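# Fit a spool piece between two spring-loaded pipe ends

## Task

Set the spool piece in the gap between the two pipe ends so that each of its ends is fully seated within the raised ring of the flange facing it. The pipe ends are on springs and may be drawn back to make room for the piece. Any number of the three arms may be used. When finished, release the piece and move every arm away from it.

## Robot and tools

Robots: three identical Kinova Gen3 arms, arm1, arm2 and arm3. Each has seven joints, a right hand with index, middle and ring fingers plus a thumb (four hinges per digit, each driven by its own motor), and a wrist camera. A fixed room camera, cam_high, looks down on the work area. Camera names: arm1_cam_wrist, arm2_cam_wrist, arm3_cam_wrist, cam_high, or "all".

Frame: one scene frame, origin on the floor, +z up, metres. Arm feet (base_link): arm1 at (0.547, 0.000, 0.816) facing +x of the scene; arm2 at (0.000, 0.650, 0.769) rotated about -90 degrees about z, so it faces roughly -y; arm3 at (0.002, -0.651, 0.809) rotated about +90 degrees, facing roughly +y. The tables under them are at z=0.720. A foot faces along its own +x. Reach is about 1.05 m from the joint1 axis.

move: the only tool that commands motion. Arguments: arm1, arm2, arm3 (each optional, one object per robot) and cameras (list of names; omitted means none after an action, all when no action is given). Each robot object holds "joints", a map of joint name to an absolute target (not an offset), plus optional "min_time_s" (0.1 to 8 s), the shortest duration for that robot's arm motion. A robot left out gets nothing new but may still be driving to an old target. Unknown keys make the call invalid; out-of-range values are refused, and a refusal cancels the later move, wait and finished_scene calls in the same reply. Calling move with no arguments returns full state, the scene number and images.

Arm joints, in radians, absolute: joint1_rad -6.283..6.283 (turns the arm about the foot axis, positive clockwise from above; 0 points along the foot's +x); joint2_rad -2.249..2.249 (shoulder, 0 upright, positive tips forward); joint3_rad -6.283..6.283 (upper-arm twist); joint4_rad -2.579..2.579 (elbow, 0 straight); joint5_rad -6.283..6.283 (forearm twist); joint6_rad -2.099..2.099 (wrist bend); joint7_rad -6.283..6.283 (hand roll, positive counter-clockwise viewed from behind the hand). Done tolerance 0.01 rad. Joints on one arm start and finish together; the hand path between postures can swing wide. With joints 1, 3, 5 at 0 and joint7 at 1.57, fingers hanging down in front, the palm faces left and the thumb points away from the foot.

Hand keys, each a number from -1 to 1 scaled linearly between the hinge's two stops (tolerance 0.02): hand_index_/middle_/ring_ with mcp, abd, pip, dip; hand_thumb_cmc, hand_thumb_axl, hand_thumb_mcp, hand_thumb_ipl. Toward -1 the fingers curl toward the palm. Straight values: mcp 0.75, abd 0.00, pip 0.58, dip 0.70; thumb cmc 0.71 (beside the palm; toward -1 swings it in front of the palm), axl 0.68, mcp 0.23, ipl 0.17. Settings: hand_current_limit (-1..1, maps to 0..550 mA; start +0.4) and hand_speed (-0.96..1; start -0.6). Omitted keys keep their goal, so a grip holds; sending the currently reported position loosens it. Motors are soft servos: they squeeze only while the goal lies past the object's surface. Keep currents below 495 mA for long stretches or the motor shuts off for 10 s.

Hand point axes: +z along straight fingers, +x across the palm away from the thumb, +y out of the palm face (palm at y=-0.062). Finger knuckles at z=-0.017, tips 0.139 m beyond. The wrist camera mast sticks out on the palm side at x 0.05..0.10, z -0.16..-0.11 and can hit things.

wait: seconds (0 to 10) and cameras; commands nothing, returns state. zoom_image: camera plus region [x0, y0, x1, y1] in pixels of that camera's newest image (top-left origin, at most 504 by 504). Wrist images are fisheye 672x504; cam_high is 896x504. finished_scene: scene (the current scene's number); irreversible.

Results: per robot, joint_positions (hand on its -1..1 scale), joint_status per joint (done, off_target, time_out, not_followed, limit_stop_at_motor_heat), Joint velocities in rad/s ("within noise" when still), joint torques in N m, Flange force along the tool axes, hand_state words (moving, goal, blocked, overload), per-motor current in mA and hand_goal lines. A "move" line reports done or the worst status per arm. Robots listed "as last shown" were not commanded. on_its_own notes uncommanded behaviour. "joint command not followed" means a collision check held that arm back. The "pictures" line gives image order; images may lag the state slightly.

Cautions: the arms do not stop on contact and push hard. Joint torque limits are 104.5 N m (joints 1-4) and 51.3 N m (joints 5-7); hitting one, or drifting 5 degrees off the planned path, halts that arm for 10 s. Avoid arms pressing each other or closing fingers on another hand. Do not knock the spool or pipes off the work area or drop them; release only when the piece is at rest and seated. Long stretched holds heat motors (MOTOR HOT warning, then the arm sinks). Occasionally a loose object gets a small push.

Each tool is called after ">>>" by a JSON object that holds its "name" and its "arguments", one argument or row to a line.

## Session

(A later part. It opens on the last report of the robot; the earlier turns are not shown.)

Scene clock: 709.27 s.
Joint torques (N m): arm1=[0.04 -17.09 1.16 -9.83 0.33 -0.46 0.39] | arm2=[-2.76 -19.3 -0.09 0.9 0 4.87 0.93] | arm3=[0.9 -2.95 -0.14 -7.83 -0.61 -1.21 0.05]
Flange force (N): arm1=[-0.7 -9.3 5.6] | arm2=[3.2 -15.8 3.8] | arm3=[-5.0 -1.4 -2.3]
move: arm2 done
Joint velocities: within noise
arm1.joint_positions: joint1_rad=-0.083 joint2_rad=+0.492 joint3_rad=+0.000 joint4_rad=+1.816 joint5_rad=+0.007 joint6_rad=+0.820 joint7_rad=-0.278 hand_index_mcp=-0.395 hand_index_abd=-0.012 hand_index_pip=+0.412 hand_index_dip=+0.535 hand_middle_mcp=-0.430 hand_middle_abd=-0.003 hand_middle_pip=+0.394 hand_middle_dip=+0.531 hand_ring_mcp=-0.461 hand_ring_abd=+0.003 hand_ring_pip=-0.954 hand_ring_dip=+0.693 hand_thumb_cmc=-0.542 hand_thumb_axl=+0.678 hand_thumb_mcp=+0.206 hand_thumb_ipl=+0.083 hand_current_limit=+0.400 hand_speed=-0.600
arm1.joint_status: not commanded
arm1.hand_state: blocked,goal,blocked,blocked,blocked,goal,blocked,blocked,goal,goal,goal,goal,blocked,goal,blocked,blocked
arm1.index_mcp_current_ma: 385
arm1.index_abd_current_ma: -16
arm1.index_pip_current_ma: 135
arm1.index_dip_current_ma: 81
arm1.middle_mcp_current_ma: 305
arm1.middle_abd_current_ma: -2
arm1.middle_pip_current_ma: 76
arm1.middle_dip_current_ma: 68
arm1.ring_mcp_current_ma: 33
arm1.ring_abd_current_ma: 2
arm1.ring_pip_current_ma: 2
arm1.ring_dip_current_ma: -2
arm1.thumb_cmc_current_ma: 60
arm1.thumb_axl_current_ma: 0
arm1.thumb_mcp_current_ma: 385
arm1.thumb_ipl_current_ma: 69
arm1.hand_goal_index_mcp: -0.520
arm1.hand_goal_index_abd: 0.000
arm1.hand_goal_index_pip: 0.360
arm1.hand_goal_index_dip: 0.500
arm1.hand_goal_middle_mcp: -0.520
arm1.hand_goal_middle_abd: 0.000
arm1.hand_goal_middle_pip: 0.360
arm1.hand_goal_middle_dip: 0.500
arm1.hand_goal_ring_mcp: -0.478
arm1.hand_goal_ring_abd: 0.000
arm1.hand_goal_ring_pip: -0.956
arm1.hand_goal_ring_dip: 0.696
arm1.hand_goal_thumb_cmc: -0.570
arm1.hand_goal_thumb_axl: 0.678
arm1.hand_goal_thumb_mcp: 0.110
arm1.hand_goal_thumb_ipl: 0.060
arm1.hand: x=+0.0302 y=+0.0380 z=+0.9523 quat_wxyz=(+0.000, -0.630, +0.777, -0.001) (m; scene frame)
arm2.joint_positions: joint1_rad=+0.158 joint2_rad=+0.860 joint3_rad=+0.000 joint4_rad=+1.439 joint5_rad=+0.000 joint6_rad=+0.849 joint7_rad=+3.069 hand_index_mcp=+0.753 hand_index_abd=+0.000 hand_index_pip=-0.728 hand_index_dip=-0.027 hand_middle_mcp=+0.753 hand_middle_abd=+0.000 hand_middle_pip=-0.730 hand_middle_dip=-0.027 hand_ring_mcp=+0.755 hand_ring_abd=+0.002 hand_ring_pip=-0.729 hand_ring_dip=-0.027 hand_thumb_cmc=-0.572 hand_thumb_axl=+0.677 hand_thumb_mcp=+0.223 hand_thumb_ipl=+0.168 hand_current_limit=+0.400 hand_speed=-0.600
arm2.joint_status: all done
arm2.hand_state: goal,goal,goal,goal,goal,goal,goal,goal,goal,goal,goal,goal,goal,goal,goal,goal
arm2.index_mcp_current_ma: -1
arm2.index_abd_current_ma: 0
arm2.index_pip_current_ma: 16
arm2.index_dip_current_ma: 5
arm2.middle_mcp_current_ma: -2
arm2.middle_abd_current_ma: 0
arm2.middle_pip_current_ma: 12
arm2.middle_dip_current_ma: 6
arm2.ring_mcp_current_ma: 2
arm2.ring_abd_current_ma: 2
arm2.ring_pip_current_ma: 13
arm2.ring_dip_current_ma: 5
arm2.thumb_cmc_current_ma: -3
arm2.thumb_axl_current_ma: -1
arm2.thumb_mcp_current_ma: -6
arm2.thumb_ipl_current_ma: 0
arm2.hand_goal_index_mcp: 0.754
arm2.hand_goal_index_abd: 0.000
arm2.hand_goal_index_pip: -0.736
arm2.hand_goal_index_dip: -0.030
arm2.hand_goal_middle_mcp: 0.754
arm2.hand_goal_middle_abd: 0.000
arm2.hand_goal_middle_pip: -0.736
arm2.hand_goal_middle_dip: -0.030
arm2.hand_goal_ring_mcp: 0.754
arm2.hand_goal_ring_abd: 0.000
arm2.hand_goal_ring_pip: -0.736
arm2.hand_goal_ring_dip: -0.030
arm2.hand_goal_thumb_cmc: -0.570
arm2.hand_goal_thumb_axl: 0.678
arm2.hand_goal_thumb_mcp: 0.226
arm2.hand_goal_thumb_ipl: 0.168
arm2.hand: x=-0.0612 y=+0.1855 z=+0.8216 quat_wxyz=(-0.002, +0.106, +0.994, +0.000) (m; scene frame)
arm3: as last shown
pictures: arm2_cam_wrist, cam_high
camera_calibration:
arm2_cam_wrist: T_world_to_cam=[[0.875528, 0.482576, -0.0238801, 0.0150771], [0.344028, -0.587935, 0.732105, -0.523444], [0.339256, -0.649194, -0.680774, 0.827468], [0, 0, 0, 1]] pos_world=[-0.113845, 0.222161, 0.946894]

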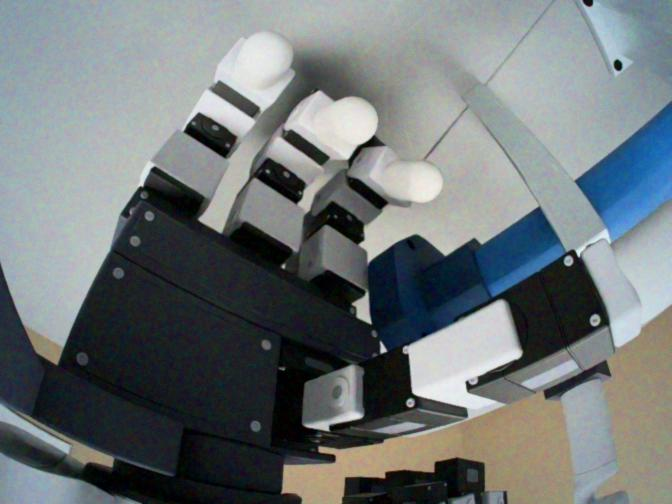

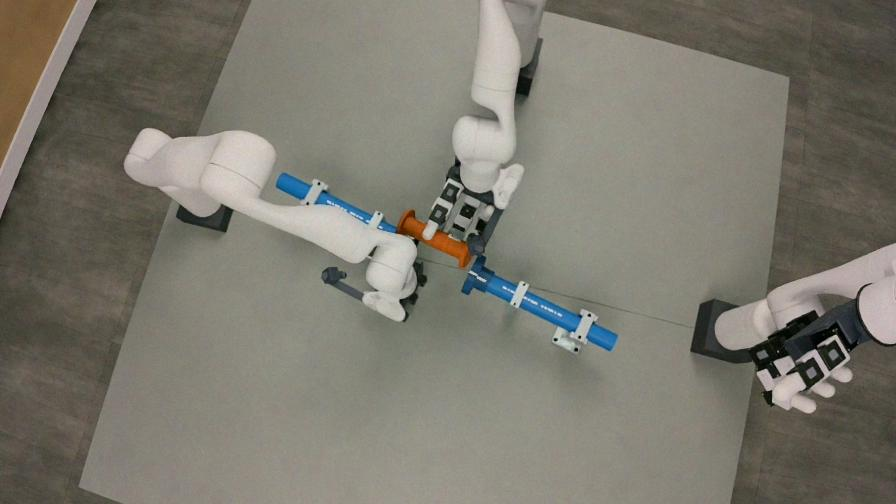

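>>> {"name": "move", "arguments": {
  "arm1": {"joints":{"joint1_rad":-0.1094,"joint2_rad":0.5911,"joint3_rad":0,"joint4_rad":1.8476,"joint5_rad":0.0086,"joint6_rad":0.6894,"joint7_rad":-0.3616},"min_time_s":2},
  "arm2": {"joints":{"joint1_rad":0.1556,"joint2_rad":0.8222,"joint3_rad":0,"joint4_rad":1.5298,"joint5_rad":0,"joint6_rad":0.7962,"joint7_rad":3.0663},"min_time_s":2},
  "cameras": ["arm2_cam_wrist","cam_high"]
}}

>>> {"name": "zoom_image", "arguments": {
  "camera": "cam_high",
  "region": [392, 202, 482, 276]
}}

Scene clock: 720.53 s.
Joint torques (N m): arm1=[0.04 -17.86 1.2 -8.88 0.35 -0.45 0.39] | arm2=[-3.8 -14.39 -1.08 10.97 0.82 9.91 2.17] | arm3=[0.84 -3.02 -0.11 -7.84 -0.62 -1.19 0.06]
Flange force (N): arm1=[-1.6 -9.2 4.4] | arm2=[2.4 -35.6 3.2] | arm3=[-5.2 -1.3 -2.2]
move: arm1 done; arm2 done
Joint velocities: within noise
arm1.joint_positions: joint1_rad=-0.109 joint2_rad=+0.591 joint3_rad=+0.000 joint4_rad=+1.848 joint5_rad=+0.009 joint6_rad=+0.689 joint7_rad=-0.362 hand_index_mcp=-0.395 hand_index_abd=-0.012 hand_index_pip=+0.412 hand_index_dip=+0.535 hand_middle_mcp=-0.430 hand_middle_abd=-0.003 hand_middle_pip=+0.394 hand_middle_dip=+0.531 hand_ring_mcp=-0.461 hand_ring_abd=+0.003 hand_ring_pip=-0.954 hand_ring_dip=+0.693 hand_thumb_cmc=-0.542 hand_thumb_axl=+0.678 hand_thumb_mcp=+0.206 hand_thumb_ipl=+0.083 hand_current_limit=+0.400 hand_speed=-0.600
arm1.joint_status: all done
arm1.hand_state: blocked,goal,blocked,blocked,blocked,goal,blocked,blocked,goal,goal,goal,goal,blocked,goal,blocked,blocked
arm1.index_mcp_current_ma: 385
arm1.index_abd_current_ma: -16
arm1.index_pip_current_ma: 136
arm1.index_dip_current_ma: 81
arm1.middle_mcp_current_ma: 305
arm1.middle_abd_current_ma: -2
arm1.middle_pip_current_ma: 77
arm1.middle_dip_current_ma: 68
arm1.ring_mcp_current_ma: 32
arm1.ring_abd_current_ma: 2
arm1.ring_pip_current_ma: 2
arm1.ring_dip_current_ma: -2
arm1.thumb_cmc_current_ma: 60
arm1.thumb_axl_current_ma: 0
arm1.thumb_mcp_current_ma: 385
arm1.thumb_ipl_current_ma: 69
arm1.hand_goal_index_mcp: -0.520
arm1.hand_goal_index_abd: 0.000
arm1.hand_goal_index_pip: 0.360
arm1.hand_goal_index_dip: 0.500
arm1.hand_goal_middle_mcp: -0.520
arm1.hand_goal_middle_abd: 0.000
arm1.hand_goal_middle_pip: 0.360
arm1.hand_goal_middle_dip: 0.500
arm1.hand_goal_ring_mcp: -0.478
arm1.hand_goal_ring_abd: 0.000
arm1.hand_goal_ring_pip: -0.956
arm1.hand_goal_ring_dip: 0.696
arm1.hand_goal_thumb_cmc: -0.570
arm1.hand_goal_thumb_axl: 0.678
arm1.hand_goal_thumb_mcp: 0.110
arm1.hand_goal_thumb_ipl: 0.060
arm1.hand: x=+0.0272 y=+0.0298 z=+0.9023 quat_wxyz=(+0.000, -0.608, +0.794, -0.001) (m; scene frame)
arm2.joint_positions: joint1_rad=+0.156 joint2_rad=+0.822 joint3_rad=+0.000 joint4_rad=+1.530 joint5_rad=+0.000 joint6_rad=+0.796 joint7_rad=+3.066 hand_index_mcp=+0.753 hand_index_abd=+0.000 hand_index_pip=-0.728 hand_index_dip=-0.027 hand_middle_mcp=+0.753 hand_middle_abd=+0.000 hand_middle_pip=-0.730 hand_middle_dip=-0.027 hand_ring_mcp=+0.755 hand_ring_abd=+0.002 hand_ring_pip=-0.729 hand_ring_dip=-0.027 hand_thumb_cmc=-0.572 hand_thumb_axl=+0.677 hand_thumb_mcp=+0.223 hand_thumb_ipl=+0.168 hand_current_limit=+0.400 hand_speed=-0.600
arm2.joint_status: all done
arm2.hand_state: goal,goal,goal,goal,goal,goal,goal,goal,goal,goal,goal,goal,goal,goal,goal,goal
arm2.index_mcp_current_ma: -1
arm2.index_abd_current_ma: 0
arm2.index_pip_current_ma: 16
arm2.index_dip_current_ma: 5
arm2.middle_mcp_current_ma: -2
arm2.middle_abd_current_ma: 0
arm2.middle_pip_current_ma: 12
arm2.middle_dip_current_ma: 6
arm2.ring_mcp_current_ma: 2
arm2.ring_abd_current_ma: 2
arm2.ring_pip_current_ma: 13
arm2.ring_dip_current_ma: 5
arm2.thumb_cmc_current_ma: -3
arm2.thumb_axl_current_ma: -1
arm2.thumb_mcp_current_ma: -6
arm2.thumb_ipl_current_ma: 0
arm2.hand_goal_index_mcp: 0.754
arm2.hand_goal_index_abd: 0.000
arm2.hand_goal_index_pip: -0.736
arm2.hand_goal_index_dip: -0.030
arm2.hand_goal_middle_mcp: 0.754
arm2.hand_goal_middle_abd: 0.000
arm2.hand_goal_middle_pip: -0.736
arm2.hand_goal_middle_dip: -0.030
arm2.hand_goal_ring_mcp: 0.754
arm2.hand_goal_ring_abd: 0.000
arm2.hand_goal_ring_pip: -0.736
arm2.hand_goal_ring_dip: -0.030
arm2.hand_goal_thumb_cmc: -0.570
arm2.hand_goal_thumb_axl: 0.678
arm2.hand_goal_thumb_mcp: 0.226
arm2.hand_goal_thumb_ipl: 0.168
arm2.hand: x=-0.0568 y=+0.2071 z=+0.8213 quat_wxyz=(-0.002, +0.106, +0.994, +0.000) (m; scene frame)
arm3: as last shown
pictures: arm2_cam_wrist, cam_high
camera_calibration:
arm2_cam_wrist: T_world_to_cam=[[0.875498, 0.482632, -0.0238772, 0.000774089], [0.344084, -0.587954, 0.732063, -0.511988], [0.339278, -0.649135, -0.680818, 0.839824], [0, 0, 0, 1]] pos_world=[-0.109445, 0.243761, 0.946594]

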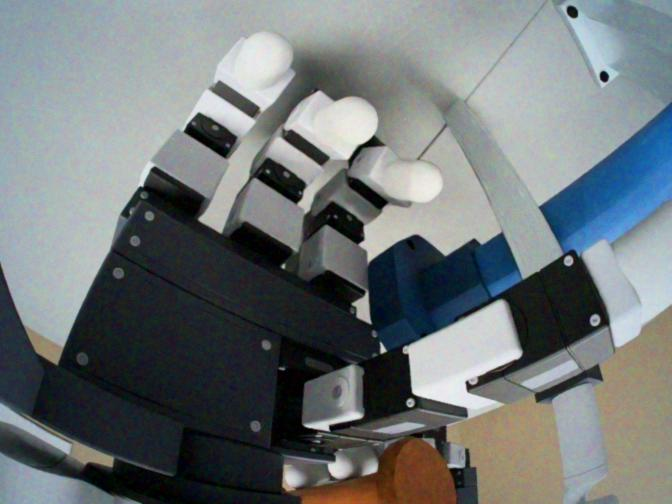

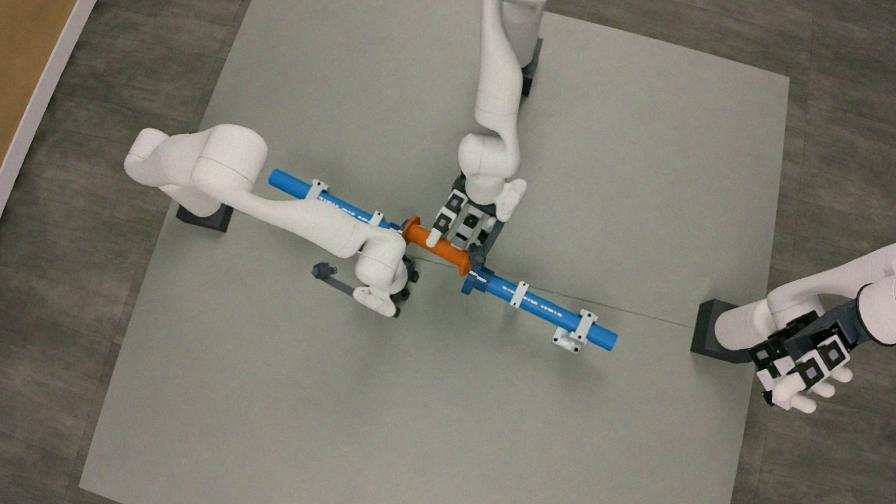

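Scaled by 5.600 from the camera's 896x504 image, which has a finer 1280x720 frame.

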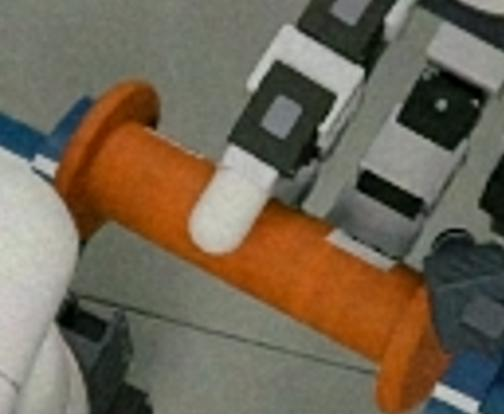

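>>> {"name": "zoom_image", "arguments": {
  "camera": "cam_high",
  "region": [396, 210, 446, 260]
}}

>>> {"name": "zoom_image", "arguments": {
  "camera": "cam_high",
  "region": [436, 236, 486, 286]
}}

Scaled by 10.080 from the camera's 896x504 image, which has a finer 1280x720 frame.

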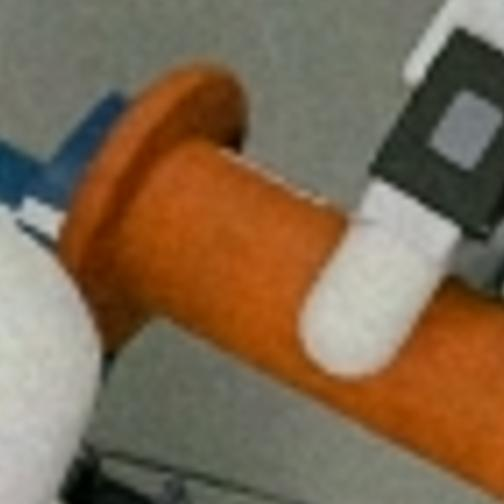

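Scaled by 10.080 from the camera's 896x504 image, which has a finer 1280x720 frame.

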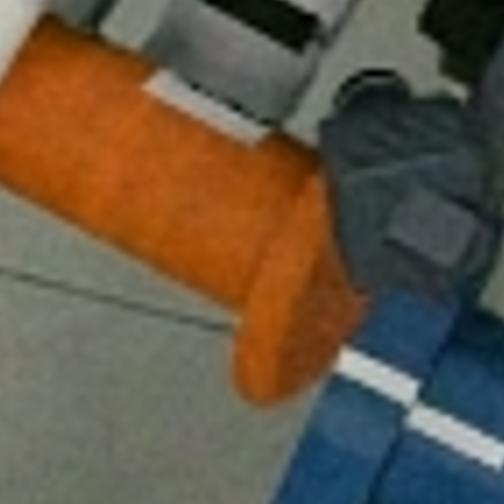

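>>> {"name": "move", "arguments": {
  "arm1": {"joints":{"joint1_rad":-0.1019,"joint2_rad":0.6941,"joint3_rad":0,"joint4_rad":1.8731,"joint5_rad":0.0103,"joint6_rad":0.5609,"joint7_rad":-0.3562},"min_time_s":2.5},
  "cameras": ["arm2_cam_wrist","cam_high","arm1_cam_wrist"]
}}

>>> {"name": "zoom_image", "arguments": {
  "camera": "cam_high",
  "region": [396, 210, 446, 260]
}}

>>> {"name": "zoom_image", "arguments": {
  "camera": "cam_high",
  "region": [436, 236, 486, 286]
}}

>>> {"name": "zoom_image", "arguments": {
  "camera": "arm2_cam_wrist",
  "region": [260, 220, 520, 504]
}}

Scene clock: 754.50 s.
Joint torques (N m): arm1=[-0.45 -18.16 0.73 -7.68 0.24 -0.34 0.53] | arm2=[-3.86 -14.36 -1 10.97 0.82 9.83 2.17] | arm3=[0.92 -3.07 -0.16 -7.82 -0.65 -1.19 0.04]
Flange force (N): arm1=[-2.5 -8.9 2.7] | arm2=[2.5 -35.7 2.9] | arm3=[-5.3 -1.6 -2.3]
move: arm1 done
Joint velocities: within noise
arm1.joint_positions: joint1_rad=-0.102 joint2_rad=+0.694 joint3_rad=+0.000 joint4_rad=+1.873 joint5_rad=+0.010 joint6_rad=+0.561 joint7_rad=-0.356 hand_index_mcp=-0.395 hand_index_abd=-0.014 hand_index_pip=+0.419 hand_index_dip=+0.535 hand_middle_mcp=-0.433 hand_middle_abd=-0.001 hand_middle_pip=+0.394 hand_middle_dip=+0.523 hand_ring_mcp=-0.461 hand_ring_abd=+0.003 hand_ring_pip=-0.954 hand_ring_dip=+0.693 hand_thumb_cmc=-0.533 hand_thumb_axl=+0.680 hand_thumb_mcp=+0.202 hand_thumb_ipl=+0.083 hand_current_limit=+0.400 hand_speed=-0.600
arm1.joint_status: all done
arm1.hand_state: blocked,goal,blocked,blocked,blocked,goal,blocked,blocked,goal,goal,goal,goal,blocked,goal,blocked,blocked
arm1.index_mcp_current_ma: 385
arm1.index_abd_current_ma: -19
arm1.index_pip_current_ma: 160
arm1.index_dip_current_ma: 81
arm1.middle_mcp_current_ma: 294
arm1.middle_abd_current_ma: -1
arm1.middle_pip_current_ma: 77
arm1.middle_dip_current_ma: 46
arm1.ring_mcp_current_ma: 32
arm1.ring_abd_current_ma: 2
arm1.ring_pip_current_ma: 2
arm1.ring_dip_current_ma: -2
arm1.thumb_cmc_current_ma: 88
arm1.thumb_axl_current_ma: 2
arm1.thumb_mcp_current_ma: 385
arm1.thumb_ipl_current_ma: 69
arm1.hand_goal_index_mcp: -0.520
arm1.hand_goal_index_abd: 0.000
arm1.hand_goal_index_pip: 0.360
arm1.hand_goal_index_dip: 0.500
arm1.hand_goal_middle_mcp: -0.520
arm1.hand_goal_middle_abd: 0.000
arm1.hand_goal_middle_pip: 0.360
arm1.hand_goal_middle_dip: 0.500
arm1.hand_goal_ring_mcp: -0.478
arm1.hand_goal_ring_abd: 0.000
arm1.hand_goal_ring_pip: -0.956
arm1.hand_goal_ring_dip: 0.696
arm1.hand_goal_thumb_cmc: -0.570
arm1.hand_goal_thumb_axl: 0.678
arm1.hand_goal_thumb_mcp: 0.110
arm1.hand_goal_thumb_ipl: 0.060
arm1.hand: x=+0.0256 y=+0.0327 z=+0.8522 quat_wxyz=(+0.000, -0.608, +0.794, +0.000) (m; scene frame)
arm2, arm3: as last shown
pictures: arm1_cam_wrist, arm2_cam_wrist, cam_high
camera_calibration:
arm1_cam_wrist: T_world_to_cam=[[-0.46762, 0.883887, 0.00872519, -0.0000750969], [0.6156, 0.318567, 0.720799, -0.681799], [0.634326, 0.342431, -0.693089, 0.695531], [0, 0, 0, 1]] pos_world=[-0.0215128, -0.0209062, 0.973506]
arm2_cam_wrist: T_world_to_cam=[[0.875498, 0.482632, -0.0238772, 0.000774089], [0.344084, -0.587954, 0.732063, -0.511988], [0.339278, -0.649135, -0.680818, 0.839824], [0, 0, 0, 1]] pos_world=[-0.109445, 0.243761, 0.946594]

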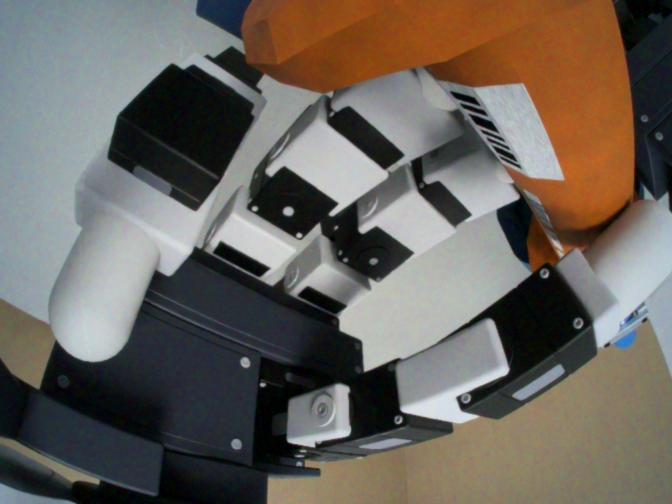

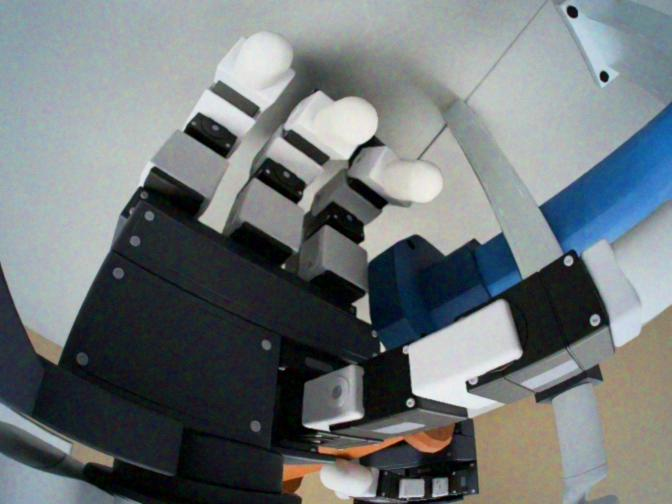

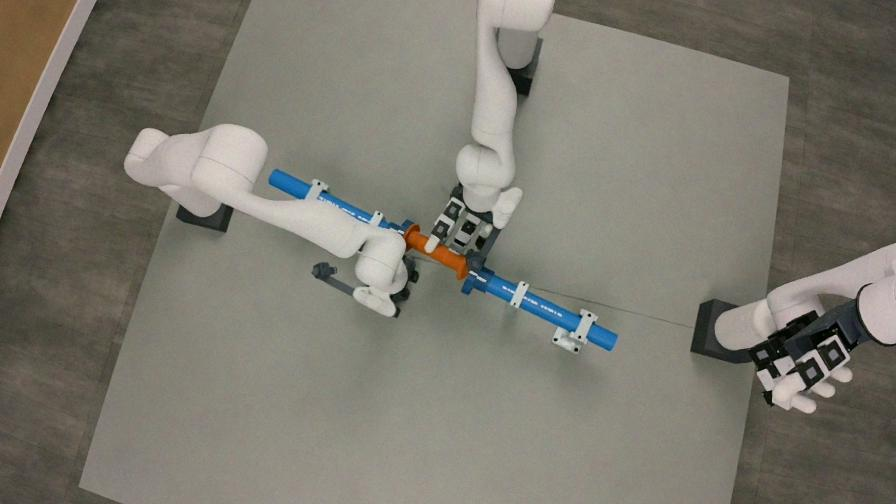

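Scaled by 10.080 from the camera's 896x504 image, which has a finer 1280x720 frame.

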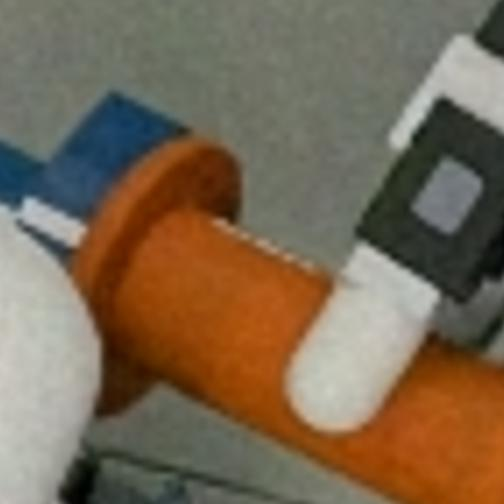

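Scaled by 10.080 from the camera's 896x504 image, which has a finer 1280x720 frame.

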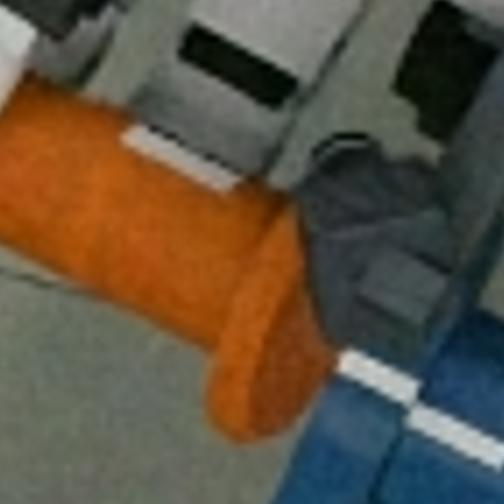

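Scaled by 1.775 from the camera's 672x504 image, which has a finer 960x720 frame.

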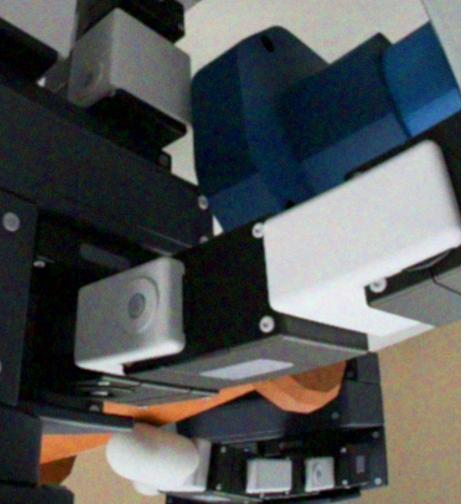

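>>> {"name": "move", "arguments": {
  "arm1": {"joints":{"joint1_rad":-0.1019,"joint2_rad":0.5946,"joint3_rad":0,"joint4_rad":1.8398,"joint5_rad":0.0086,"joint6_rad":0.6938,"joint7_rad":-0.3541},"min_time_s":2},
  "cameras": []
}}

>>> {"name": "move", "arguments": {
  "arm2": {"joints":{"joint1_rad":0.1608,"joint2_rad":0.8971,"joint3_rad":0,"joint4_rad":1.3525,"joint5_rad":0,"joint6_rad":0.8987,"joint7_rad":3.0715},"min_time_s":2.5},
  "cameras": []
}}

>>> {"name": "move", "arguments": {
  "arm2": {"joints":{"joint1_rad":0.1765,"joint2_rad":0.8971,"joint3_rad":0,"joint4_rad":1.3525,"joint5_rad":0,"joint6_rad":0.8987,"joint7_rad":3.0872},"min_time_s":1},
  "cameras": []
}}

>>> {"name": "move", "arguments": {
  "arm2": {"joints":{"joint1_rad":0.1725,"joint2_rad":0.8222,"joint3_rad":0,"joint4_rad":1.5298,"joint5_rad":0,"joint6_rad":0.7962,"joint7_rad":3.0832},"min_time_s":3},
  "cameras": ["arm2_cam_wrist","cam_high"]
}}

>>> {"name": "zoom_image", "arguments": {
  "camera": "arm2_cam_wrist",
  "region": [260, 220, 520, 504]
}}

Scene clock: 789.70 s.
Joint torques (N m): arm1=[0.11 -17.99 1.19 -8.94 0.31 -0.41 0.42] | arm2=[-3.77 -14.41 -1.07 11.03 0.85 9.89 2.15] | arm3=[0.81 -3 -0.12 -7.86 -0.62 -1.19 0.06]
Flange force (N): arm1=[-1.4 -9.4 4.6] | arm2=[2.3 -35.9 3.1] | arm3=[-5.1 -1.3 -2.1]
move: arm1 done
Joint velocities: within noise
arm1.joint_positions: joint1_rad=-0.102 joint2_rad=+0.595 joint3_rad=+0.000 joint4_rad=+1.840 joint5_rad=+0.009 joint6_rad=+0.694 joint7_rad=-0.354 hand_index_mcp=-0.395 hand_index_abd=-0.014 hand_index_pip=+0.419 hand_index_dip=+0.535 hand_middle_mcp=-0.433 hand_middle_abd=-0.001 hand_middle_pip=+0.394 hand_middle_dip=+0.523 hand_ring_mcp=-0.461 hand_ring_abd=+0.003 hand_ring_pip=-0.954 hand_ring_dip=+0.693 hand_thumb_cmc=-0.533 hand_thumb_axl=+0.680 hand_thumb_mcp=+0.201 hand_thumb_ipl=+0.083 hand_current_limit=+0.400 hand_speed=-0.600
arm1.joint_status: all done
arm1.hand_state: blocked,goal,blocked,blocked,blocked,goal,blocked,blocked,goal,goal,goal,goal,blocked,goal,blocked,blocked
arm1.index_mcp_current_ma: 385
arm1.index_abd_current_ma: -19
arm1.index_pip_current_ma: 160
arm1.index_dip_current_ma: 81
arm1.middle_mcp_current_ma: 294
arm1.middle_abd_current_ma: -1
arm1.middle_pip_current_ma: 77
arm1.middle_dip_current_ma: 46
arm1.ring_mcp_current_ma: 32
arm1.ring_abd_current_ma: 2
arm1.ring_pip_current_ma: 2
arm1.ring_dip_current_ma: -2
arm1.thumb_cmc_current_ma: 88
arm1.thumb_axl_current_ma: 2
arm1.thumb_mcp_current_ma: 385
arm1.thumb_ipl_current_ma: 69
arm1.hand_goal_index_mcp: -0.520
arm1.hand_goal_index_abd: 0.000
arm1.hand_goal_index_pip: 0.360
arm1.hand_goal_index_dip: 0.500
arm1.hand_goal_middle_mcp: -0.520
arm1.hand_goal_middle_abd: 0.000
arm1.hand_goal_middle_pip: 0.360
arm1.hand_goal_middle_dip: 0.500
arm1.hand_goal_ring_mcp: -0.478
arm1.hand_goal_ring_abd: 0.000
arm1.hand_goal_ring_pip: -0.956
arm1.hand_goal_ring_dip: 0.696
arm1.hand_goal_thumb_cmc: -0.570
arm1.hand_goal_thumb_axl: 0.678
arm1.hand_goal_thumb_mcp: 0.110
arm1.hand_goal_thumb_ipl: 0.060
arm1.hand: x=+0.0249 y=+0.0330 z=+0.9023 quat_wxyz=(+0.000, -0.608, +0.794, +0.000) (m; scene frame)
arm2: as last shown
arm3.joint_positions: joint1_rad=-0.643 joint2_rad=-0.379 joint3_rad=-0.038 joint4_rad=+1.318 joint5_rad=-0.095 joint6_rad=+1.901 joint7_rad=+1.595 hand_index_mcp=+0.753 hand_index_abd=+0.000 hand_index_pip=-0.728 hand_index_dip=-0.026 hand_middle_mcp=+0.753 hand_middle_abd=+0.000 hand_middle_pip=-0.729 hand_middle_dip=-0.027 hand_ring_mcp=+0.757 hand_ring_abd=+0.000 hand_ring_pip=-0.730 hand_ring_dip=-0.027 hand_thumb_cmc=+0.714 hand_thumb_axl=+0.677 hand_thumb_mcp=+0.224 hand_thumb_ipl=+0.168 hand_current_limit=+0.400 hand_speed=-0.600
arm3.joint_status: not commanded
arm3.hand_state: goal,goal,goal,goal,goal,goal,goal,goal,goal,goal,goal,goal,goal,goal,goal,goal
arm3.index_mcp_current_ma: 0
arm3.index_abd_current_ma: 0
arm3.index_pip_current_ma: 7
arm3.index_dip_current_ma: 2
arm3.middle_mcp_current_ma: 0
arm3.middle_abd_current_ma: 0
arm3.middle_pip_current_ma: 6
arm3.middle_dip_current_ma: 2
arm3.ring_mcp_current_ma: 2
arm3.ring_abd_current_ma: 0
arm3.ring_pip_current_ma: 5
arm3.ring_dip_current_ma: 2
arm3.thumb_cmc_current_ma: 0
arm3.thumb_axl_current_ma: 0
arm3.thumb_mcp_current_ma: -2
arm3.thumb_ipl_current_ma: 0
arm3.hand_goal_index_mcp: 0.754
arm3.hand_goal_index_abd: 0.000
arm3.hand_goal_index_pip: -0.736
arm3.hand_goal_index_dip: -0.030
arm3.hand_goal_middle_mcp: 0.754
arm3.hand_goal_middle_abd: 0.000
arm3.hand_goal_middle_pip: -0.736
arm3.hand_goal_middle_dip: -0.030
arm3.hand_goal_ring_mcp: 0.754
arm3.hand_goal_ring_abd: 0.000
arm3.hand_goal_ring_pip: -0.736
arm3.hand_goal_ring_dip: -0.030
arm3.hand_goal_thumb_cmc: 0.714
arm3.hand_goal_thumb_axl: 0.678
arm3.hand_goal_thumb_mcp: 0.226
arm3.hand_goal_thumb_ipl: 0.168
arm3.hand: x=-0.1942 y=-0.5449 z=+1.3944 quat_wxyz=(+0.036, -0.900, +0.408, +0.148) (m; scene frame)
pictures: none
No camera images: "cameras" was empty.

Scene clock: 792.50 s.
Joint torques (N m): arm1=[0.08 -17.98 1.25 -8.98 0.3 -0.41 0.42] | arm2=[-0.85 -21.87 1.69 -7.35 -0.14 0.06 -0.2] | arm3=[0.8 -2.95 -0.14 -7.83 -0.62 -1.16 0.07]
Flange force (N): arm1=[-1.5 -9.5 4.6] | arm2=[2.2 3.2 0.8] | arm3=[-5.1 -1.3 -2.1]
move: arm2 done
Joint velocities: within noise
arm1, arm3: as last shown
arm2.joint_positions: joint1_rad=+0.161 joint2_rad=+0.897 joint3_rad=+0.000 joint4_rad=+1.353 joint5_rad=+0.000 joint6_rad=+0.899 joint7_rad=+3.071 hand_index_mcp=+0.753 hand_index_abd=+0.000 hand_index_pip=-0.728 hand_index_dip=-0.027 hand_middle_mcp=+0.753 hand_middle_abd=+0.000 hand_middle_pip=-0.730 hand_middle_dip=-0.027 hand_ring_mcp=+0.755 hand_ring_abd=+0.002 hand_ring_pip=-0.729 hand_ring_dip=-0.027 hand_thumb_cmc=-0.572 hand_thumb_axl=+0.677 hand_thumb_mcp=+0.223 hand_thumb_ipl=+0.168 hand_current_limit=+0.400 hand_speed=-0.600
arm2.joint_status: all done
arm2.hand_state: goal,goal,goal,goal,goal,goal,goal,goal,goal,goal,goal,goal,goal,goal,goal,goal
arm2.index_mcp_current_ma: -1
arm2.index_abd_current_ma: 0
arm2.index_pip_current_ma: 16
arm2.index_dip_current_ma: 5
arm2.middle_mcp_current_ma: -2
arm2.middle_abd_current_ma: 0
arm2.middle_pip_current_ma: 12
arm2.middle_dip_current_ma: 6
arm2.ring_mcp_current_ma: 2
arm2.ring_abd_current_ma: 2
arm2.ring_pip_current_ma: 13
arm2.ring_dip_current_ma: 5
arm2.thumb_cmc_current_ma: -3
arm2.thumb_axl_current_ma: -1
arm2.thumb_mcp_current_ma: -6
arm2.thumb_ipl_current_ma: 0
arm2.hand_goal_index_mcp: 0.754
arm2.hand_goal_index_abd: 0.000
arm2.hand_goal_index_pip: -0.736
arm2.hand_goal_index_dip: -0.030
arm2.hand_goal_middle_mcp: 0.754
arm2.hand_goal_middle_abd: 0.000
arm2.hand_goal_middle_pip: -0.736
arm2.hand_goal_middle_dip: -0.030
arm2.hand_goal_ring_mcp: 0.754
arm2.hand_goal_ring_abd: 0.000
arm2.hand_goal_ring_pip: -0.736
arm2.hand_goal_ring_dip: -0.030
arm2.hand_goal_thumb_cmc: -0.570
arm2.hand_goal_thumb_axl: 0.678
arm2.hand_goal_thumb_mcp: 0.226
arm2.hand_goal_thumb_ipl: 0.168
arm2.hand: x=-0.0654 y=+0.1661 z=+0.8218 quat_wxyz=(-0.002, +0.106, +0.994, +0.000) (m; scene frame)
pictures: none
No camera images: "cameras" was empty.

Scene clock: 793.80 s.
Joint torques (N m): arm1=[0.07 -17.97 1.19 -8.95 0.33 -0.42 0.41] | arm2=[-0.84 -21.86 1.66 -7.34 -0.17 0.05 -0.18] | arm3=[0.83 -2.98 -0.2 -7.87 -0.64 -1.21 0.05]
Flange force (N): arm1=[-1.5 -9.4 4.5] | arm2=[2.1 3.2 0.7] | arm3=[-5.0 -1.6 -2.1]
move: arm2 done
Joint velocities: within noise
arm1, arm3: as last shown
arm2.joint_positions: joint1_rad=+0.177 joint2_rad=+0.897 joint3_rad=+0.000 joint4_rad=+1.353 joint5_rad=+0.000 joint6_rad=+0.899 joint7_rad=+3.087 hand_index_mcp=+0.753 hand_index_abd=+0.000 hand_index_pip=-0.728 hand_index_dip=-0.027 hand_middle_mcp=+0.753 hand_middle_abd=+0.000 hand_middle_pip=-0.730 hand_middle_dip=-0.027 hand_ring_mcp=+0.755 hand_ring_abd=+0.002 hand_ring_pip=-0.729 hand_ring_dip=-0.027 hand_thumb_cmc=-0.572 hand_thumb_axl=+0.677 hand_thumb_mcp=+0.223 hand_thumb_ipl=+0.168 hand_current_limit=+0.400 hand_speed=-0.600
arm2.joint_status: all done
arm2.hand_state: goal,goal,goal,goal,goal,goal,goal,goal,goal,goal,goal,goal,goal,goal,goal,goal
arm2.index_mcp_current_ma: -1
arm2.index_abd_current_ma: 0
arm2.index_pip_current_ma: 16
arm2.index_dip_current_ma: 5
arm2.middle_mcp_current_ma: -2
arm2.middle_abd_current_ma: 0
arm2.middle_pip_current_ma: 12
arm2.middle_dip_current_ma: 6
arm2.ring_mcp_current_ma: 2
arm2.ring_abd_current_ma: 2
arm2.ring_pip_current_ma: 13
arm2.ring_dip_current_ma: 5
arm2.thumb_cmc_current_ma: -3
arm2.thumb_axl_current_ma: -1
arm2.thumb_mcp_current_ma: -6
arm2.thumb_ipl_current_ma: 0
arm2.hand_goal_index_mcp: 0.754
arm2.hand_goal_index_abd: 0.000
arm2.hand_goal_index_pip: -0.736
arm2.hand_goal_index_dip: -0.030
arm2.hand_goal_middle_mcp: 0.754
arm2.hand_goal_middle_abd: 0.000
arm2.hand_goal_middle_pip: -0.736
arm2.hand_goal_middle_dip: -0.030
arm2.hand_goal_ring_mcp: 0.754
arm2.hand_goal_ring_abd: 0.000
arm2.hand_goal_ring_pip: -0.736
arm2.hand_goal_ring_dip: -0.030
arm2.hand_goal_thumb_cmc: -0.570
arm2.hand_goal_thumb_axl: 0.678
arm2.hand_goal_thumb_mcp: 0.226
arm2.hand_goal_thumb_ipl: 0.168
arm2.hand: x=-0.0742 y=+0.1678 z=+0.8218 quat_wxyz=(-0.002, +0.106, +0.994, +0.000) (m; scene frame)
pictures: none
No camera images: "cameras" was empty.

Scene clock: 797.10 s.
Joint torques (N m): arm1=[0.05 -18.01 1.21 -8.98 0.29 -0.45 0.39] | arm2=[-0.76 -20.23 1.77 -6.77 -0.12 0.05 -0.22] | arm3=[0.83 -3.03 -0.15 -7.81 -0.59 -1.22 0.02]
Flange force (N): arm1=[-1.6 -9.4 4.6] | arm2=[2.2 3.1 0.6] | arm3=[-5.2 -1.5 -2.4]
move: arm2 done
Joint velocities: within noise
arm1, arm3: as last shown
arm2.joint_positions: joint1_rad=+0.172 joint2_rad=+0.822 joint3_rad=+0.000 joint4_rad=+1.530 joint5_rad=+0.000 joint6_rad=+0.796 joint7_rad=+3.083 hand_index_mcp=+0.753 hand_index_abd=+0.000 hand_index_pip=-0.728 hand_index_dip=-0.027 hand_middle_mcp=+0.753 hand_middle_abd=+0.000 hand_middle_pip=-0.730 hand_middle_dip=-0.027 hand_ring_mcp=+0.755 hand_ring_abd=+0.002 hand_ring_pip=-0.729 hand_ring_dip=-0.027 hand_thumb_cmc=-0.572 hand_thumb_axl=+0.677 hand_thumb_mcp=+0.223 hand_thumb_ipl=+0.168 hand_current_limit=+0.400 hand_speed=-0.600
arm2.joint_status: all done
arm2.hand_state: goal,goal,goal,goal,goal,goal,goal,goal,goal,goal,goal,goal,goal,goal,goal,goal
arm2.index_mcp_current_ma: -1
arm2.index_abd_current_ma: 0
arm2.index_pip_current_ma: 16
arm2.index_dip_current_ma: 5
arm2.middle_mcp_current_ma: -1
arm2.middle_abd_current_ma: 0
arm2.middle_pip_current_ma: 12
arm2.middle_dip_current_ma: 6
arm2.ring_mcp_current_ma: 2
arm2.ring_abd_current_ma: 2
arm2.ring_pip_current_ma: 13
arm2.ring_dip_current_ma: 4
arm2.thumb_cmc_current_ma: -3
arm2.thumb_axl_current_ma: -1
arm2.thumb_mcp_current_ma: -6
arm2.thumb_ipl_current_ma: 0
arm2.hand_goal_index_mcp: 0.754
arm2.hand_goal_index_abd: 0.000
arm2.hand_goal_index_pip: -0.736
arm2.hand_goal_index_dip: -0.030
arm2.hand_goal_middle_mcp: 0.754
arm2.hand_goal_middle_abd: 0.000
arm2.hand_goal_middle_pip: -0.736
arm2.hand_goal_middle_dip: -0.030
arm2.hand_goal_ring_mcp: 0.754
arm2.hand_goal_ring_abd: 0.000
arm2.hand_goal_ring_pip: -0.736
arm2.hand_goal_ring_dip: -0.030
arm2.hand_goal_thumb_cmc: -0.570
arm2.hand_goal_thumb_axl: 0.678
arm2.hand_goal_thumb_mcp: 0.226
arm2.hand_goal_thumb_ipl: 0.168
arm2.hand: x=-0.0655 y=+0.2088 z=+0.8214 quat_wxyz=(-0.002, +0.106, +0.994, +0.000) (m; scene frame)
pictures: arm2_cam_wrist, cam_high
camera_calibration:
arm2_cam_wrist: T_world_to_cam=[[0.875529, 0.482575, -0.0238818, 0.00768267], [0.344003, -0.587888, 0.732154, -0.508146], [0.339279, -0.649238, -0.68072, 0.843914], [0, 0, 0, 1]] pos_world=[-0.118245, 0.245461, 0.946694]

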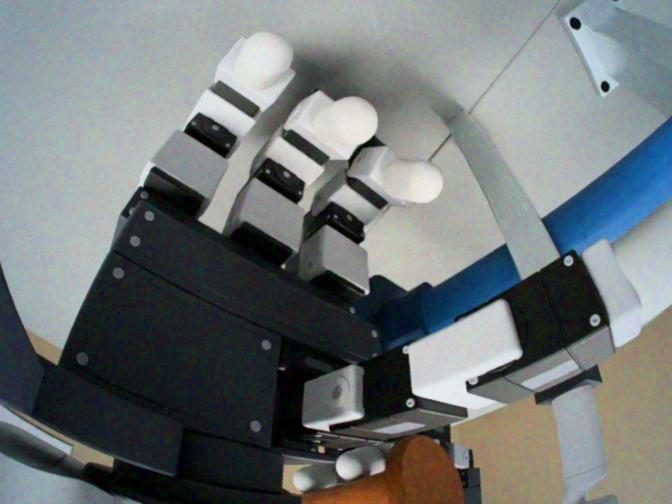

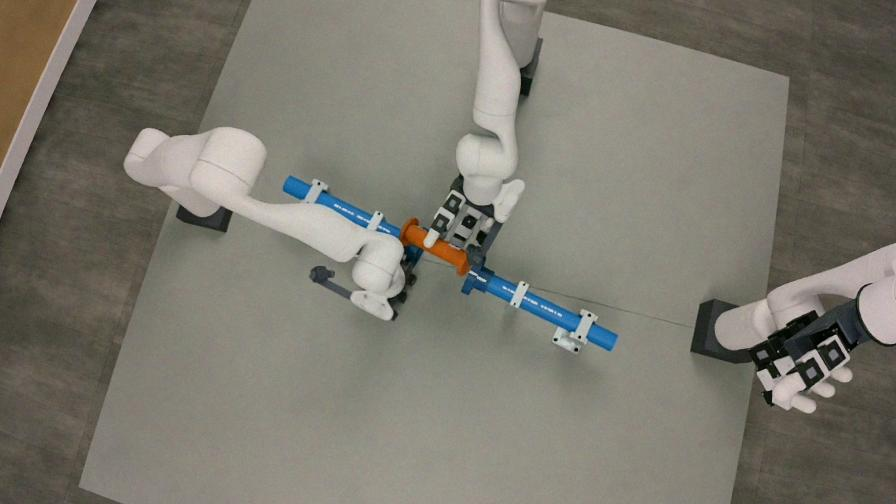

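Scaled by 1.775 from the camera's 672x504 image, which has a finer 960x720 frame.

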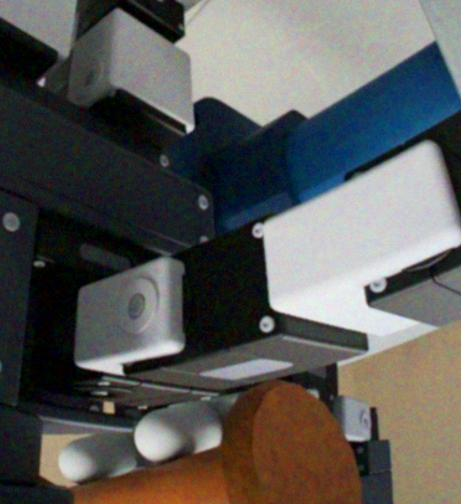

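>>> {"name": "move", "arguments": {
  "arm2": {"joints":{"joint1_rad":0.1765,"joint2_rad":0.8971,"joint3_rad":0,"joint4_rad":1.3525,"joint5_rad":0,"joint6_rad":0.8987,"joint7_rad":3.0872},"min_time_s":2.5},
  "cameras": []
}}

>>> {"name": "move", "arguments": {
  "arm2": {"joints":{"joint1_rad":0.1660,"joint2_rad":0.9170,"joint3_rad":0,"joint4_rad":1.3070,"joint5_rad":0,"joint6_rad":0.9250,"joint7_rad":3.0767},"min_time_s":1},
  "cameras": ["arm2_cam_wrist"]
}}

>>> {"name": "move", "arguments": {
  "arm2": {"joints":{"joint1_rad":0.1612,"joint2_rad":0.8222,"joint3_rad":0,"joint4_rad":1.5298,"joint5_rad":0,"joint6_rad":0.7962,"joint7_rad":3.0719},"min_time_s":3},
  "cameras": ["arm2_cam_wrist","cam_high"]
}}

>>> {"name": "zoom_image", "arguments": {
  "camera": "cam_high",
  "region": [390, 200, 480, 290]
}}

Scene clock: 808.10 s.
Joint torques (N m): arm1=[0.1 -17.92 1.26 -8.95 0.27 -0.41 0.39] | arm2=[-0.8 -21.83 1.7 -7.26 -0.18 0.02 -0.21] | arm3=[0.85 -2.94 -0.12 -7.76 -0.64 -1.22 0.05]
Flange force (N): arm1=[-1.5 -9.6 4.5] | arm2=[2.0 2.9 0.6] | arm3=[-5.1 -1.4 -2.5]
move: arm2 done
Joint velocities: within noise
arm1, arm3: as last shown
arm2.joint_positions: joint1_rad=+0.176 joint2_rad=+0.897 joint3_rad=+0.000 joint4_rad=+1.353 joint5_rad=+0.000 joint6_rad=+0.899 joint7_rad=+3.087 hand_index_mcp=+0.753 hand_index_abd=+0.000 hand_index_pip=-0.728 hand_index_dip=-0.027 hand_middle_mcp=+0.753 hand_middle_abd=+0.000 hand_middle_pip=-0.730 hand_middle_dip=-0.027 hand_ring_mcp=+0.755 hand_ring_abd=+0.002 hand_ring_pip=-0.729 hand_ring_dip=-0.027 hand_thumb_cmc=-0.572 hand_thumb_axl=+0.677 hand_thumb_mcp=+0.223 hand_thumb_ipl=+0.168 hand_current_limit=+0.400 hand_speed=-0.600
arm2.joint_status: all done
arm2.hand_state: goal,goal,goal,goal,goal,goal,goal,goal,goal,goal,goal,goal,goal,goal,goal,goal
arm2.index_mcp_current_ma: -1
arm2.index_abd_current_ma: 0
arm2.index_pip_current_ma: 16
arm2.index_dip_current_ma: 5
arm2.middle_mcp_current_ma: -1
arm2.middle_abd_current_ma: 0
arm2.middle_pip_current_ma: 12
arm2.middle_dip_current_ma: 6
arm2.ring_mcp_current_ma: 2
arm2.ring_abd_current_ma: 2
arm2.ring_pip_current_ma: 13
arm2.ring_dip_current_ma: 4
arm2.thumb_cmc_current_ma: -3
arm2.thumb_axl_current_ma: -1
arm2.thumb_mcp_current_ma: -6
arm2.thumb_ipl_current_ma: 0
arm2.hand_goal_index_mcp: 0.754
arm2.hand_goal_index_abd: 0.000
arm2.hand_goal_index_pip: -0.736
arm2.hand_goal_index_dip: -0.030
arm2.hand_goal_middle_mcp: 0.754
arm2.hand_goal_middle_abd: 0.000
arm2.hand_goal_middle_pip: -0.736
arm2.hand_goal_middle_dip: -0.030
arm2.hand_goal_ring_mcp: 0.754
arm2.hand_goal_ring_abd: 0.000
arm2.hand_goal_ring_pip: -0.736
arm2.hand_goal_ring_dip: -0.030
arm2.hand_goal_thumb_cmc: -0.570
arm2.hand_goal_thumb_axl: 0.678
arm2.hand_goal_thumb_mcp: 0.226
arm2.hand_goal_thumb_ipl: 0.168
arm2.hand: x=-0.0742 y=+0.1678 z=+0.8218 quat_wxyz=(-0.002, +0.106, +0.994, +0.000) (m; scene frame)
pictures: none
No camera images: "cameras" was empty.

Scene clock: 809.40 s.
Joint torques (N m): arm1=[0.06 -17.97 1.18 -8.99 0.27 -0.43 0.42] | arm2=[-0.86 -22.2 1.75 -7.43 -0.14 0 -0.2] | arm3=[0.87 -2.96 -0.07 -7.8 -0.63 -1.21 0.08]
Flange force (N): arm1=[-1.6 -9.6 4.6] | arm2=[2.2 3.0 0.6] | arm3=[-5.1 -1.1 -2.4]
move: arm2 done
Joint velocities: within noise
arm1, arm3: as last shown
arm2.joint_positions: joint1_rad=+0.166 joint2_rad=+0.917 joint3_rad=+0.000 joint4_rad=+1.307 joint5_rad=+0.000 joint6_rad=+0.925 joint7_rad=+3.077 hand_index_mcp=+0.753 hand_index_abd=+0.000 hand_index_pip=-0.728 hand_index_dip=-0.027 hand_middle_mcp=+0.753 hand_middle_abd=+0.000 hand_middle_pip=-0.730 hand_middle_dip=-0.027 hand_ring_mcp=+0.755 hand_ring_abd=+0.002 hand_ring_pip=-0.729 hand_ring_dip=-0.027 hand_thumb_cmc=-0.572 hand_thumb_axl=+0.677 hand_thumb_mcp=+0.223 hand_thumb_ipl=+0.168 hand_current_limit=+0.400 hand_speed=-0.600
arm2.joint_status: all done
arm2.hand_state: goal,goal,goal,goal,goal,goal,goal,goal,goal,goal,goal,goal,goal,goal,goal,goal
arm2.index_mcp_current_ma: -1
arm2.index_abd_current_ma: 0
arm2.index_pip_current_ma: 16
arm2.index_dip_current_ma: 5
arm2.middle_mcp_current_ma: -1
arm2.middle_abd_current_ma: 0
arm2.middle_pip_current_ma: 12
arm2.middle_dip_current_ma: 6
arm2.ring_mcp_current_ma: 2
arm2.ring_abd_current_ma: 2
arm2.ring_pip_current_ma: 13
arm2.ring_dip_current_ma: 4
arm2.thumb_cmc_current_ma: -3
arm2.thumb_axl_current_ma: -1
arm2.thumb_mcp_current_ma: -6
arm2.thumb_ipl_current_ma: 0
arm2.hand_goal_index_mcp: 0.754
arm2.hand_goal_index_abd: 0.000
arm2.hand_goal_index_pip: -0.736
arm2.hand_goal_index_dip: -0.030
arm2.hand_goal_middle_mcp: 0.754
arm2.hand_goal_middle_abd: 0.000
arm2.hand_goal_middle_pip: -0.736
arm2.hand_goal_middle_dip: -0.030
arm2.hand_goal_ring_mcp: 0.754
arm2.hand_goal_ring_abd: 0.000
arm2.hand_goal_ring_pip: -0.736
arm2.hand_goal_ring_dip: -0.030
arm2.hand_goal_thumb_cmc: -0.570
arm2.hand_goal_thumb_axl: 0.678
arm2.hand_goal_thumb_mcp: 0.226
arm2.hand_goal_thumb_ipl: 0.168
arm2.hand: x=-0.0698 y=+0.1568 z=+0.8216 quat_wxyz=(-0.002, +0.106, +0.994, +0.000) (m; scene frame)
pictures: arm2_cam_wrist
camera_calibration:
arm2_cam_wrist: T_world_to_cam=[[0.875525, 0.482608, -0.0233457, 0.0359939], [0.343935, -0.588558, 0.731647, -0.536877], [0.339359, -0.648605, -0.681283, 0.812069], [0, 0, 0, 1]] pos_world=[-0.122445, 0.193358, 0.946894]

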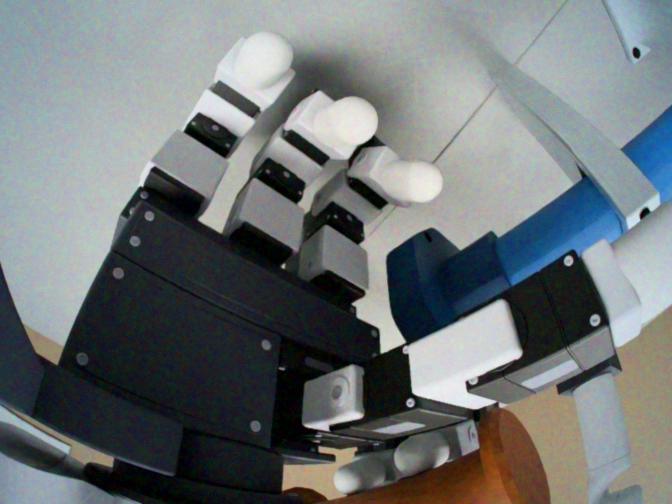

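Scene clock: 812.70 s.
Joint torques (N m): arm1=[0 -17.96 1.19 -8.93 0.28 -0.45 0.38] | arm2=[-2.08 -14.33 0.55 11.37 1.61 10.12 2.28] | arm3=[0.83 -2.99 -0.18 -7.87 -0.6 -1.21 0.04]
Flange force (N): arm1=[-1.7 -9.3 4.4] | arm2=[-0.9 -36.4 3.3] | arm3=[-5.0 -1.6 -2.1]
move: arm2 done
Joint velocities: within noise
arm1, arm3: as last shown
arm2.joint_positions: joint1_rad=+0.161 joint2_rad=+0.822 joint3_rad=+0.000 joint4_rad=+1.530 joint5_rad=+0.000 joint6_rad=+0.796 joint7_rad=+3.072 hand_index_mcp=+0.753 hand_index_abd=+0.000 hand_index_pip=-0.728 hand_index_dip=-0.027 hand_middle_mcp=+0.753 hand_middle_abd=+0.000 hand_middle_pip=-0.730 hand_middle_dip=-0.027 hand_ring_mcp=+0.755 hand_ring_abd=+0.002 hand_ring_pip=-0.729 hand_ring_dip=-0.027 hand_thumb_cmc=-0.572 hand_thumb_axl=+0.677 hand_thumb_mcp=+0.223 hand_thumb_ipl=+0.168 hand_current_limit=+0.400 hand_speed=-0.600
arm2.joint_status: all done
arm2.hand_state: goal,goal,goal,goal,goal,goal,goal,goal,goal,goal,goal,goal,goal,goal,goal,goal
arm2.index_mcp_current_ma: -1
arm2.index_abd_current_ma: 0
arm2.index_pip_current_ma: 16
arm2.index_dip_current_ma: 5
arm2.middle_mcp_current_ma: -1
arm2.middle_abd_current_ma: 0
arm2.middle_pip_current_ma: 12
arm2.middle_dip_current_ma: 6
arm2.ring_mcp_current_ma: 2
arm2.ring_abd_current_ma: 2
arm2.ring_pip_current_ma: 13
arm2.ring_dip_current_ma: 4
arm2.thumb_cmc_current_ma: -3
arm2.thumb_axl_current_ma: -1
arm2.thumb_mcp_current_ma: -6
arm2.thumb_ipl_current_ma: 0
arm2.hand_goal_index_mcp: 0.754
arm2.hand_goal_index_abd: 0.000
arm2.hand_goal_index_pip: -0.736
arm2.hand_goal_index_dip: -0.030
arm2.hand_goal_middle_mcp: 0.754
arm2.hand_goal_middle_abd: 0.000
arm2.hand_goal_middle_pip: -0.736
arm2.hand_goal_middle_dip: -0.030
arm2.hand_goal_ring_mcp: 0.754
arm2.hand_goal_ring_abd: 0.000
arm2.hand_goal_ring_pip: -0.736
arm2.hand_goal_ring_dip: -0.030
arm2.hand_goal_thumb_cmc: -0.570
arm2.hand_goal_thumb_axl: 0.678
arm2.hand_goal_thumb_mcp: 0.226
arm2.hand_goal_thumb_ipl: 0.168
arm2.hand: x=-0.0597 y=+0.2077 z=+0.8214 quat_wxyz=(-0.002, +0.106, +0.994, +0.000) (m; scene frame)
pictures: arm2_cam_wrist, cam_high
camera_calibration:
arm2_cam_wrist: T_world_to_cam=[[0.875528, 0.482576, -0.0238801, 0.00309167], [0.344028, -0.587935, 0.732105, -0.510747], [0.339256, -0.649194, -0.680774, 0.841102], [0, 0, 0, 1]] pos_world=[-0.112345, 0.244261, 0.946594]

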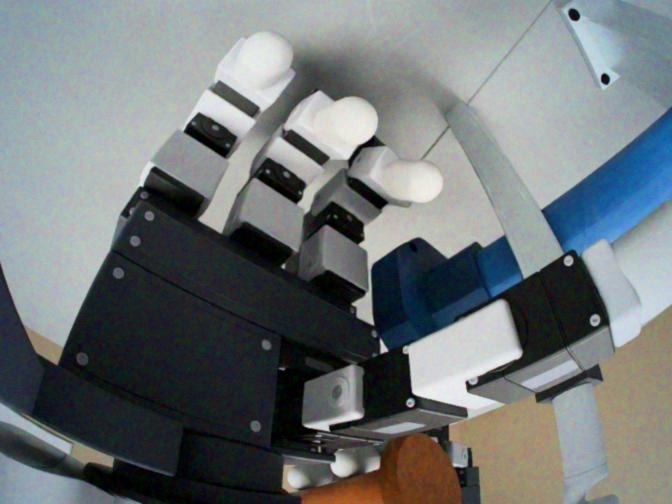

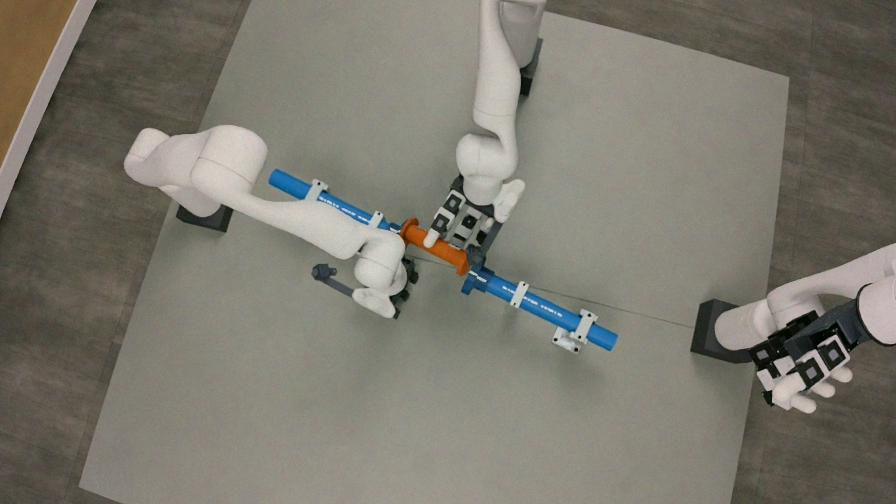

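Scaled by 5.600 from the camera's 896x504 image, which has a finer 1280x720 frame.

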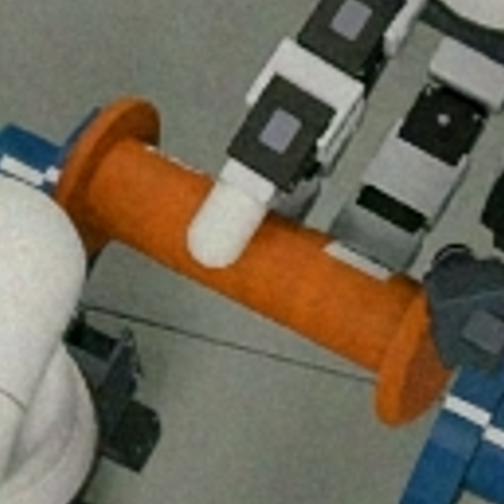

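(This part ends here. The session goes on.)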